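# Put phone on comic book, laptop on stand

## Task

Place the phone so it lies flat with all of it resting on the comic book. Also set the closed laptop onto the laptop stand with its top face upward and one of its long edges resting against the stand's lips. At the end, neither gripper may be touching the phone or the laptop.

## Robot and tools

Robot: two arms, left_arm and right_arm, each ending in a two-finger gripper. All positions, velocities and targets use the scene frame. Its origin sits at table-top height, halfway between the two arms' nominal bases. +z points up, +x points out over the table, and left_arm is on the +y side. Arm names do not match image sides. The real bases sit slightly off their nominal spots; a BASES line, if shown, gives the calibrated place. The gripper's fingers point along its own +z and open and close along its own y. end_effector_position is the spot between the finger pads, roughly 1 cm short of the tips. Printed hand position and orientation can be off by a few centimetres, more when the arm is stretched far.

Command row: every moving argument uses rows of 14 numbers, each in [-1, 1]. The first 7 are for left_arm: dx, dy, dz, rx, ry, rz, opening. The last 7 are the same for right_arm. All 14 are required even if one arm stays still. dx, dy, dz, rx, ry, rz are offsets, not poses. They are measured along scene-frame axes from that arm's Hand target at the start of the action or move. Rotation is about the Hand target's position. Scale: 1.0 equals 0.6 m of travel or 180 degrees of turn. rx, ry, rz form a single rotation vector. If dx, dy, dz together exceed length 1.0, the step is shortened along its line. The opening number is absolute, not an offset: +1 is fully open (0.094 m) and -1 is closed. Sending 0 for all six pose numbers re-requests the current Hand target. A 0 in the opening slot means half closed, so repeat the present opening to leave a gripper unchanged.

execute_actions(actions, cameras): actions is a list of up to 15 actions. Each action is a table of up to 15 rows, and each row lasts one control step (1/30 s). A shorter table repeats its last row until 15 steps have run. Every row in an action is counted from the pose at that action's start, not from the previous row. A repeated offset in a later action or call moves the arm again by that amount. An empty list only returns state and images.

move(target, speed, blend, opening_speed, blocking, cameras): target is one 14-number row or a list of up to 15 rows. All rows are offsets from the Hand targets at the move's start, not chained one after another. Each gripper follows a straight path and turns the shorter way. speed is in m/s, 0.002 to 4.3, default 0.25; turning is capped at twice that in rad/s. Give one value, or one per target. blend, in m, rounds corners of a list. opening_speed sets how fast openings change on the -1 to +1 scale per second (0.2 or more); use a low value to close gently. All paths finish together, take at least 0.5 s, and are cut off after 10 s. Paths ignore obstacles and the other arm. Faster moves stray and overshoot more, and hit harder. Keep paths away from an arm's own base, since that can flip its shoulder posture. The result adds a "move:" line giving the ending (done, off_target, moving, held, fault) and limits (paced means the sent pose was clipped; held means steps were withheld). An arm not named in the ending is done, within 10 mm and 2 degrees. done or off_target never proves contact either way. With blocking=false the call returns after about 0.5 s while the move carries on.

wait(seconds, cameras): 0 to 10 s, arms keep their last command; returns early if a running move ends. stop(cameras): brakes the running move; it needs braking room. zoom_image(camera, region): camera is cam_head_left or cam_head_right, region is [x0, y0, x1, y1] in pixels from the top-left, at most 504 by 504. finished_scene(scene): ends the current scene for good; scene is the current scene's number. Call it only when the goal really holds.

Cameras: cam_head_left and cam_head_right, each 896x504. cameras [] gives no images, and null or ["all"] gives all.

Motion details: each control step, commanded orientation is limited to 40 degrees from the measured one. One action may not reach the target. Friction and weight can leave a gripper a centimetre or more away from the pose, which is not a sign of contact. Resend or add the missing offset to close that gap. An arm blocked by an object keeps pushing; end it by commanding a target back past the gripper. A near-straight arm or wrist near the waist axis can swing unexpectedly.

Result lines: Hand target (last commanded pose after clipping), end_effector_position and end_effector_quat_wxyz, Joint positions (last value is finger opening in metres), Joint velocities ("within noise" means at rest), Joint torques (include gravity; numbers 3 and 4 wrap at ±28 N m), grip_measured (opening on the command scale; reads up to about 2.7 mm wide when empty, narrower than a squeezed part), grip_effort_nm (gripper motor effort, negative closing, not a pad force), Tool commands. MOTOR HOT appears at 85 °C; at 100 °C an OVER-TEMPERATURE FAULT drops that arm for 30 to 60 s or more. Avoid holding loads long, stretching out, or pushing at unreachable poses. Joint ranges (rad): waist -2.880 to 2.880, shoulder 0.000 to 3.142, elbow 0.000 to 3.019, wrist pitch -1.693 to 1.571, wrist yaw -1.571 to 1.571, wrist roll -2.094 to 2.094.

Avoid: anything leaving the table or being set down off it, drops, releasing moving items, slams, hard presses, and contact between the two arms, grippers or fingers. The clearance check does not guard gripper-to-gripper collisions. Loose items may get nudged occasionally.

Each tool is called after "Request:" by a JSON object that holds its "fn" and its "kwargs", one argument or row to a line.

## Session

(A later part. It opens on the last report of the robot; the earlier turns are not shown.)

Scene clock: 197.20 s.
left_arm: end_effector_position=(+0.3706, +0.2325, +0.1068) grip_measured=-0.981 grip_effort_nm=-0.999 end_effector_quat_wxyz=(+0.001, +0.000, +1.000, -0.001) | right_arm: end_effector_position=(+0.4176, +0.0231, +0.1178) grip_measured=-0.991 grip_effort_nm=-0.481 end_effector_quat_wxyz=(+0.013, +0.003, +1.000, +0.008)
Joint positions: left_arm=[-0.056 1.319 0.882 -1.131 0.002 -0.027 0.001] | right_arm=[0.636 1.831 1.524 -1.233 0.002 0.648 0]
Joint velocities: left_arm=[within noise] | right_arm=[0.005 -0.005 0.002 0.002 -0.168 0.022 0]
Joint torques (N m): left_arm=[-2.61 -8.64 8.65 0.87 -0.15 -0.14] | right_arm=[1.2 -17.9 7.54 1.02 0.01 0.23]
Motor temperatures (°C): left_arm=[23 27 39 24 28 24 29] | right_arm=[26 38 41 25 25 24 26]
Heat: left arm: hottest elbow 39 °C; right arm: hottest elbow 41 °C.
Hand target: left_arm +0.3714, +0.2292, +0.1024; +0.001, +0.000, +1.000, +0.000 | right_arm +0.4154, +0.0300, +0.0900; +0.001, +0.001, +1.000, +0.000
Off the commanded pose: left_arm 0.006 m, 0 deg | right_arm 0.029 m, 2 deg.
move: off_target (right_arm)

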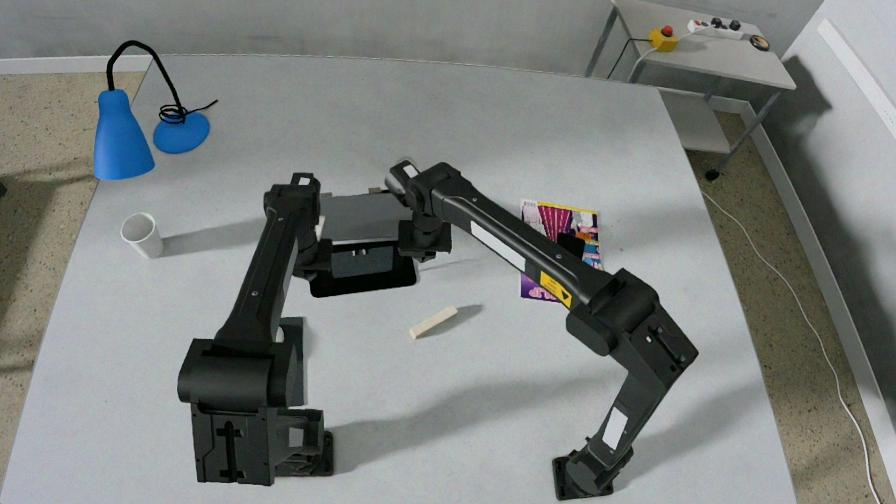

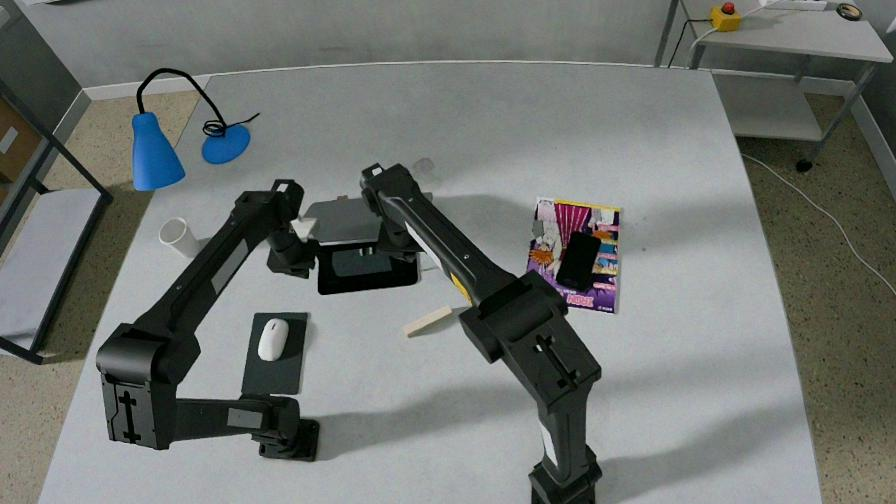

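Request:
{"fn": "move", "kwargs": {
  "target": [
    [0.0,0.07,0.0,0,0,0,-1,-0.0,-0.03,0.0,0,0,0,-1],
    [0.06,0.07,0.0,0,0,0,-1,0.05,-0.03,0.0,0,0,0,-1]
  ],
  "speed": [0.1,0.06]
}}

Request:
{"fn": "zoom_image", "kwargs": {
  "camera": "cam_head_left",
  "region": [260, 170, 480, 310]
}}

Request:
{"fn": "zoom_image", "kwargs": {
  "camera": "cam_head_right",
  "region": [260, 170, 480, 310]
}}

Scene clock: 202.60 s.
left_arm: end_effector_position=(+0.3788, +0.2681, +0.0866) grip_measured=-0.981 grip_effort_nm=-0.994 end_effector_quat_wxyz=(-0.029, -0.002, +1.000, +0.000) | right_arm: end_effector_position=(+0.4268, +0.0047, +0.0874) grip_measured=-0.991 grip_effort_nm=-0.476 end_effector_quat_wxyz=(-0.006, +0.001, +1.000, -0.004)
Joint positions: left_arm=[0.043 1.409 0.909 -1.128 -0.004 0.069 0.001] | right_arm=[0.599 1.877 1.508 -1.217 0 0.606 0]
Joint velocities: within noise
Joint torques (N m): left_arm=[-2.02 -10.34 14.27 0.54 0.07 0.08] | right_arm=[-0.79 -19.19 12.08 -0.14 0.09 0.09]
Motor temperatures (°C): left_arm=[23 27 39 24 27 24 29] | right_arm=[26 38 41 25 24 24 26]
Heat: left arm: hottest elbow 39 °C; right arm: hottest elbow 41 °C.
Hand target: left_arm +0.4074, +0.2711, +0.1023; +0.001, +0.001, +1.000, +0.000 | right_arm +0.4453, +0.0120, +0.0899; +0.001, +0.001, +1.000, +0.000
Off the commanded pose: left_arm 0.033 m, 3 deg | right_arm 0.020 m, 1 deg.
move: off_target (left_arm, right_arm)

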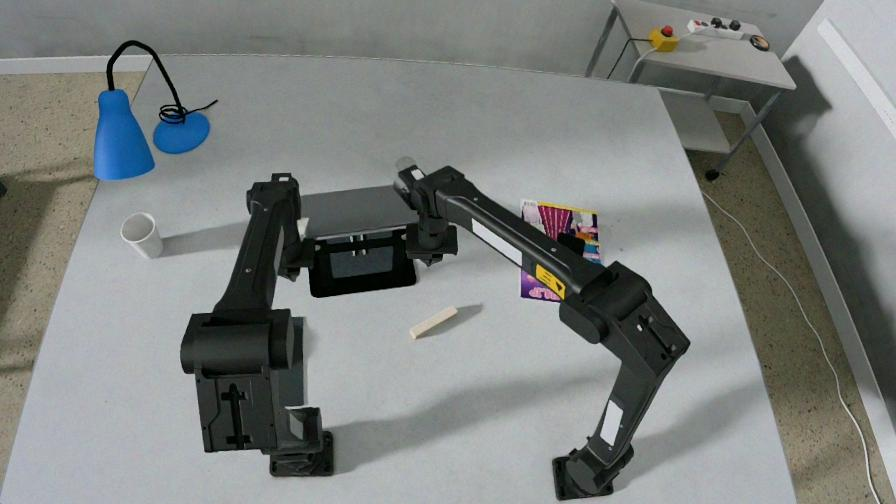

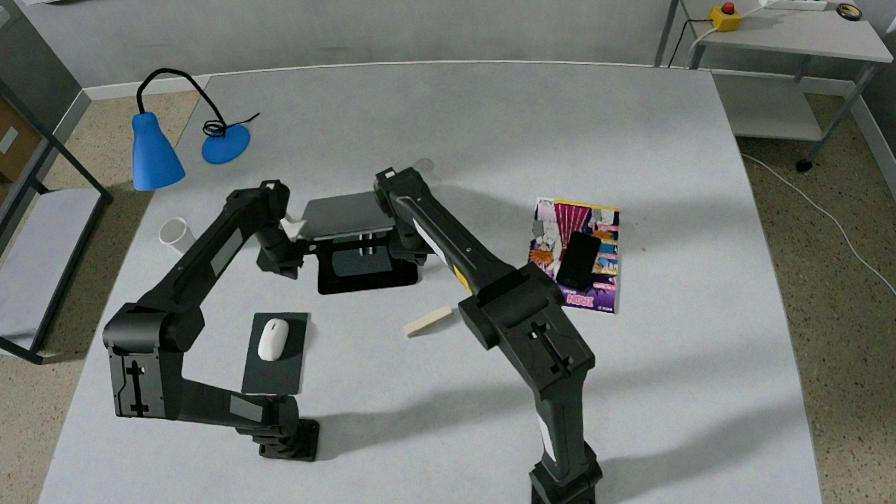

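Scaled by 2.291.

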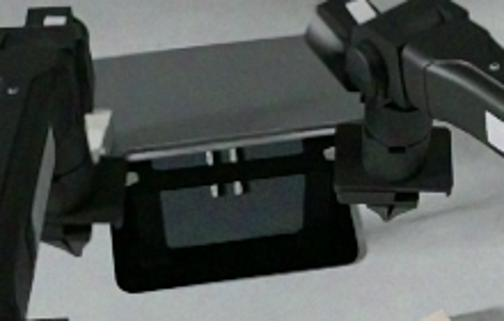

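Scaled by 2.291.

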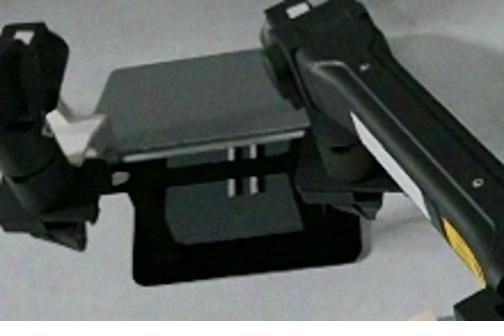

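Request:
{"fn": "move", "kwargs": {
  "target": [
    [-0.1,0.03,0.0,0,0,0,-1,-0.1,-0.03,0.0,0,0,0,-1],
    [-0.15,0.2,0.2,0,0,0,-1,-0.15,-0.4,0.2,0,0,0,-1]
  ],
  "speed": [0.1,0.25]
}}

Request:
{"fn": "zoom_image", "kwargs": {
  "camera": "cam_head_left",
  "region": [280, 170, 460, 310]
}}

Request:
{"fn": "zoom_image", "kwargs": {
  "camera": "cam_head_right",
  "region": [280, 170, 460, 310]
}}

Request:
{"fn": "zoom_image", "kwargs": {
  "camera": "cam_head_left",
  "region": [285, 175, 445, 255]
}}

Scene clock: 209.47 s.
left_arm: end_effector_position=(+0.3019, +0.3793, +0.1947) grip_measured=-0.981 grip_effort_nm=-0.994 end_effector_quat_wxyz=(-0.029, +0.002, +0.999, -0.013) | right_arm: end_effector_position=(+0.3593, -0.2238, +0.2114) grip_measured=-0.991 grip_effort_nm=-0.481 end_effector_quat_wxyz=(+0.008, +0.000, +1.000, +0.001)
Joint positions: left_arm=[0.437 1.188 1.011 -1.458 -0.004 0.469 0.001] | right_arm=[0.213 1.379 1.226 -1.403 0.001 0.22 0]
Joint velocities: within noise
Joint torques (N m): left_arm=[-1.44 -9.58 16.32 -0.25 0.1 0.11] | right_arm=[-0.21 -13.63 8.23 -0.18 -0.01 0.1]
Motor temperatures (°C): left_arm=[23 27 39 24 27 24 29] | right_arm=[26 38 42 25 24 24 26]
Heat: left arm: hottest elbow 39 °C; right arm: hottest elbow 42 °C.
Hand target: left_arm +0.3173, +0.3911, +0.2223; +0.001, +0.000, +1.000, +0.000 | right_arm +0.3554, -0.2280, +0.2101; +0.001, +0.001, +1.000, +0.000
Off the commanded pose: left_arm 0.034 m, 4 deg | right_arm 0.006 m, 1 deg.
move: off_target (left_arm)

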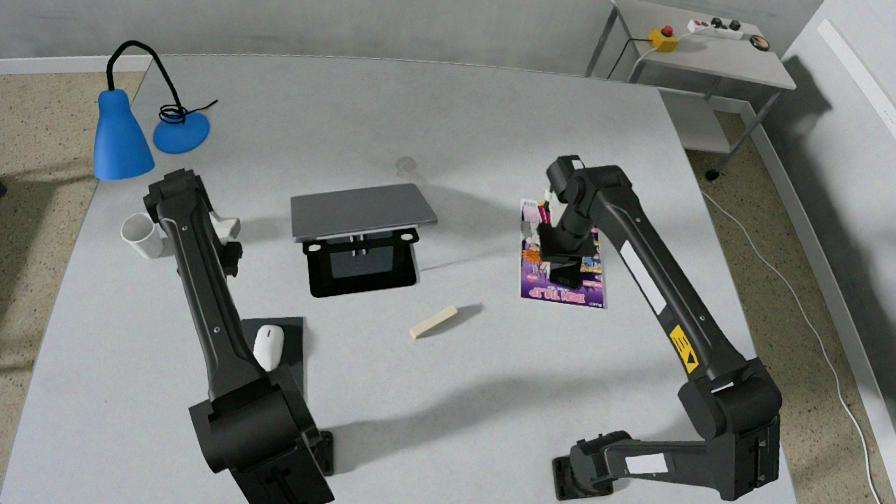

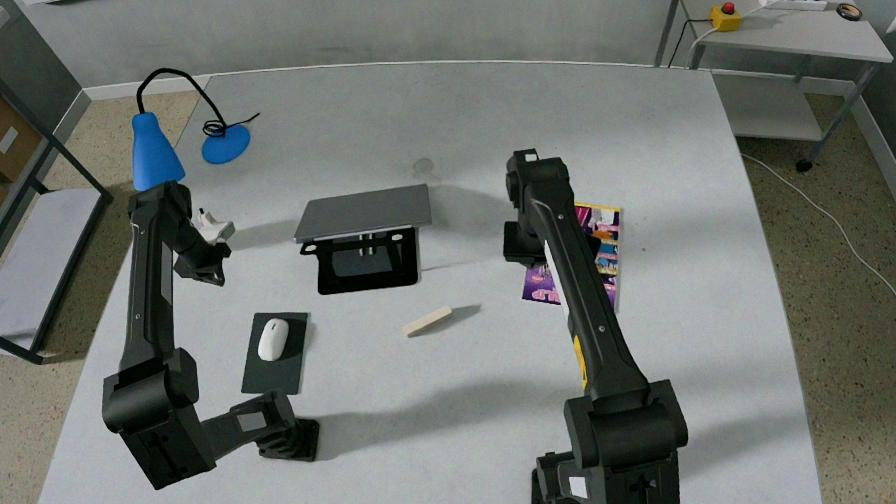

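Scaled by 2.800.

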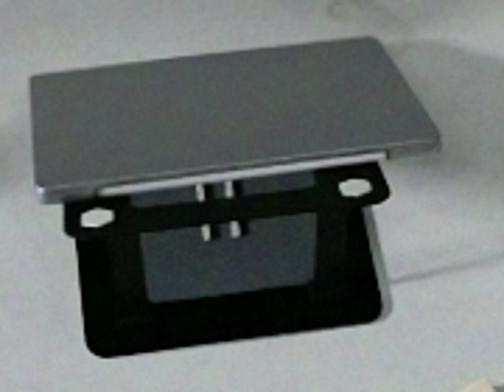

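Scaled by 2.800.

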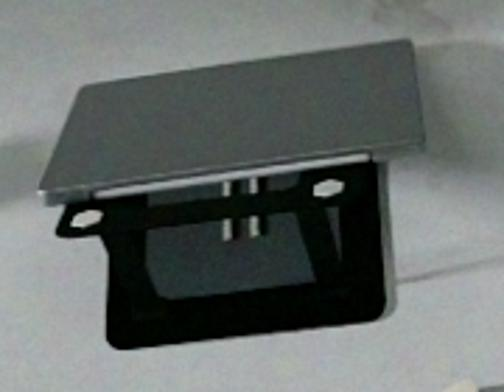

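Scaled by 3.150.

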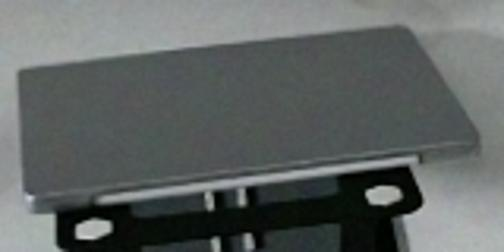

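Request:
{"fn": "finished_scene", "kwargs": {
  "scene": 2
}}

The scene is finished: the task was done.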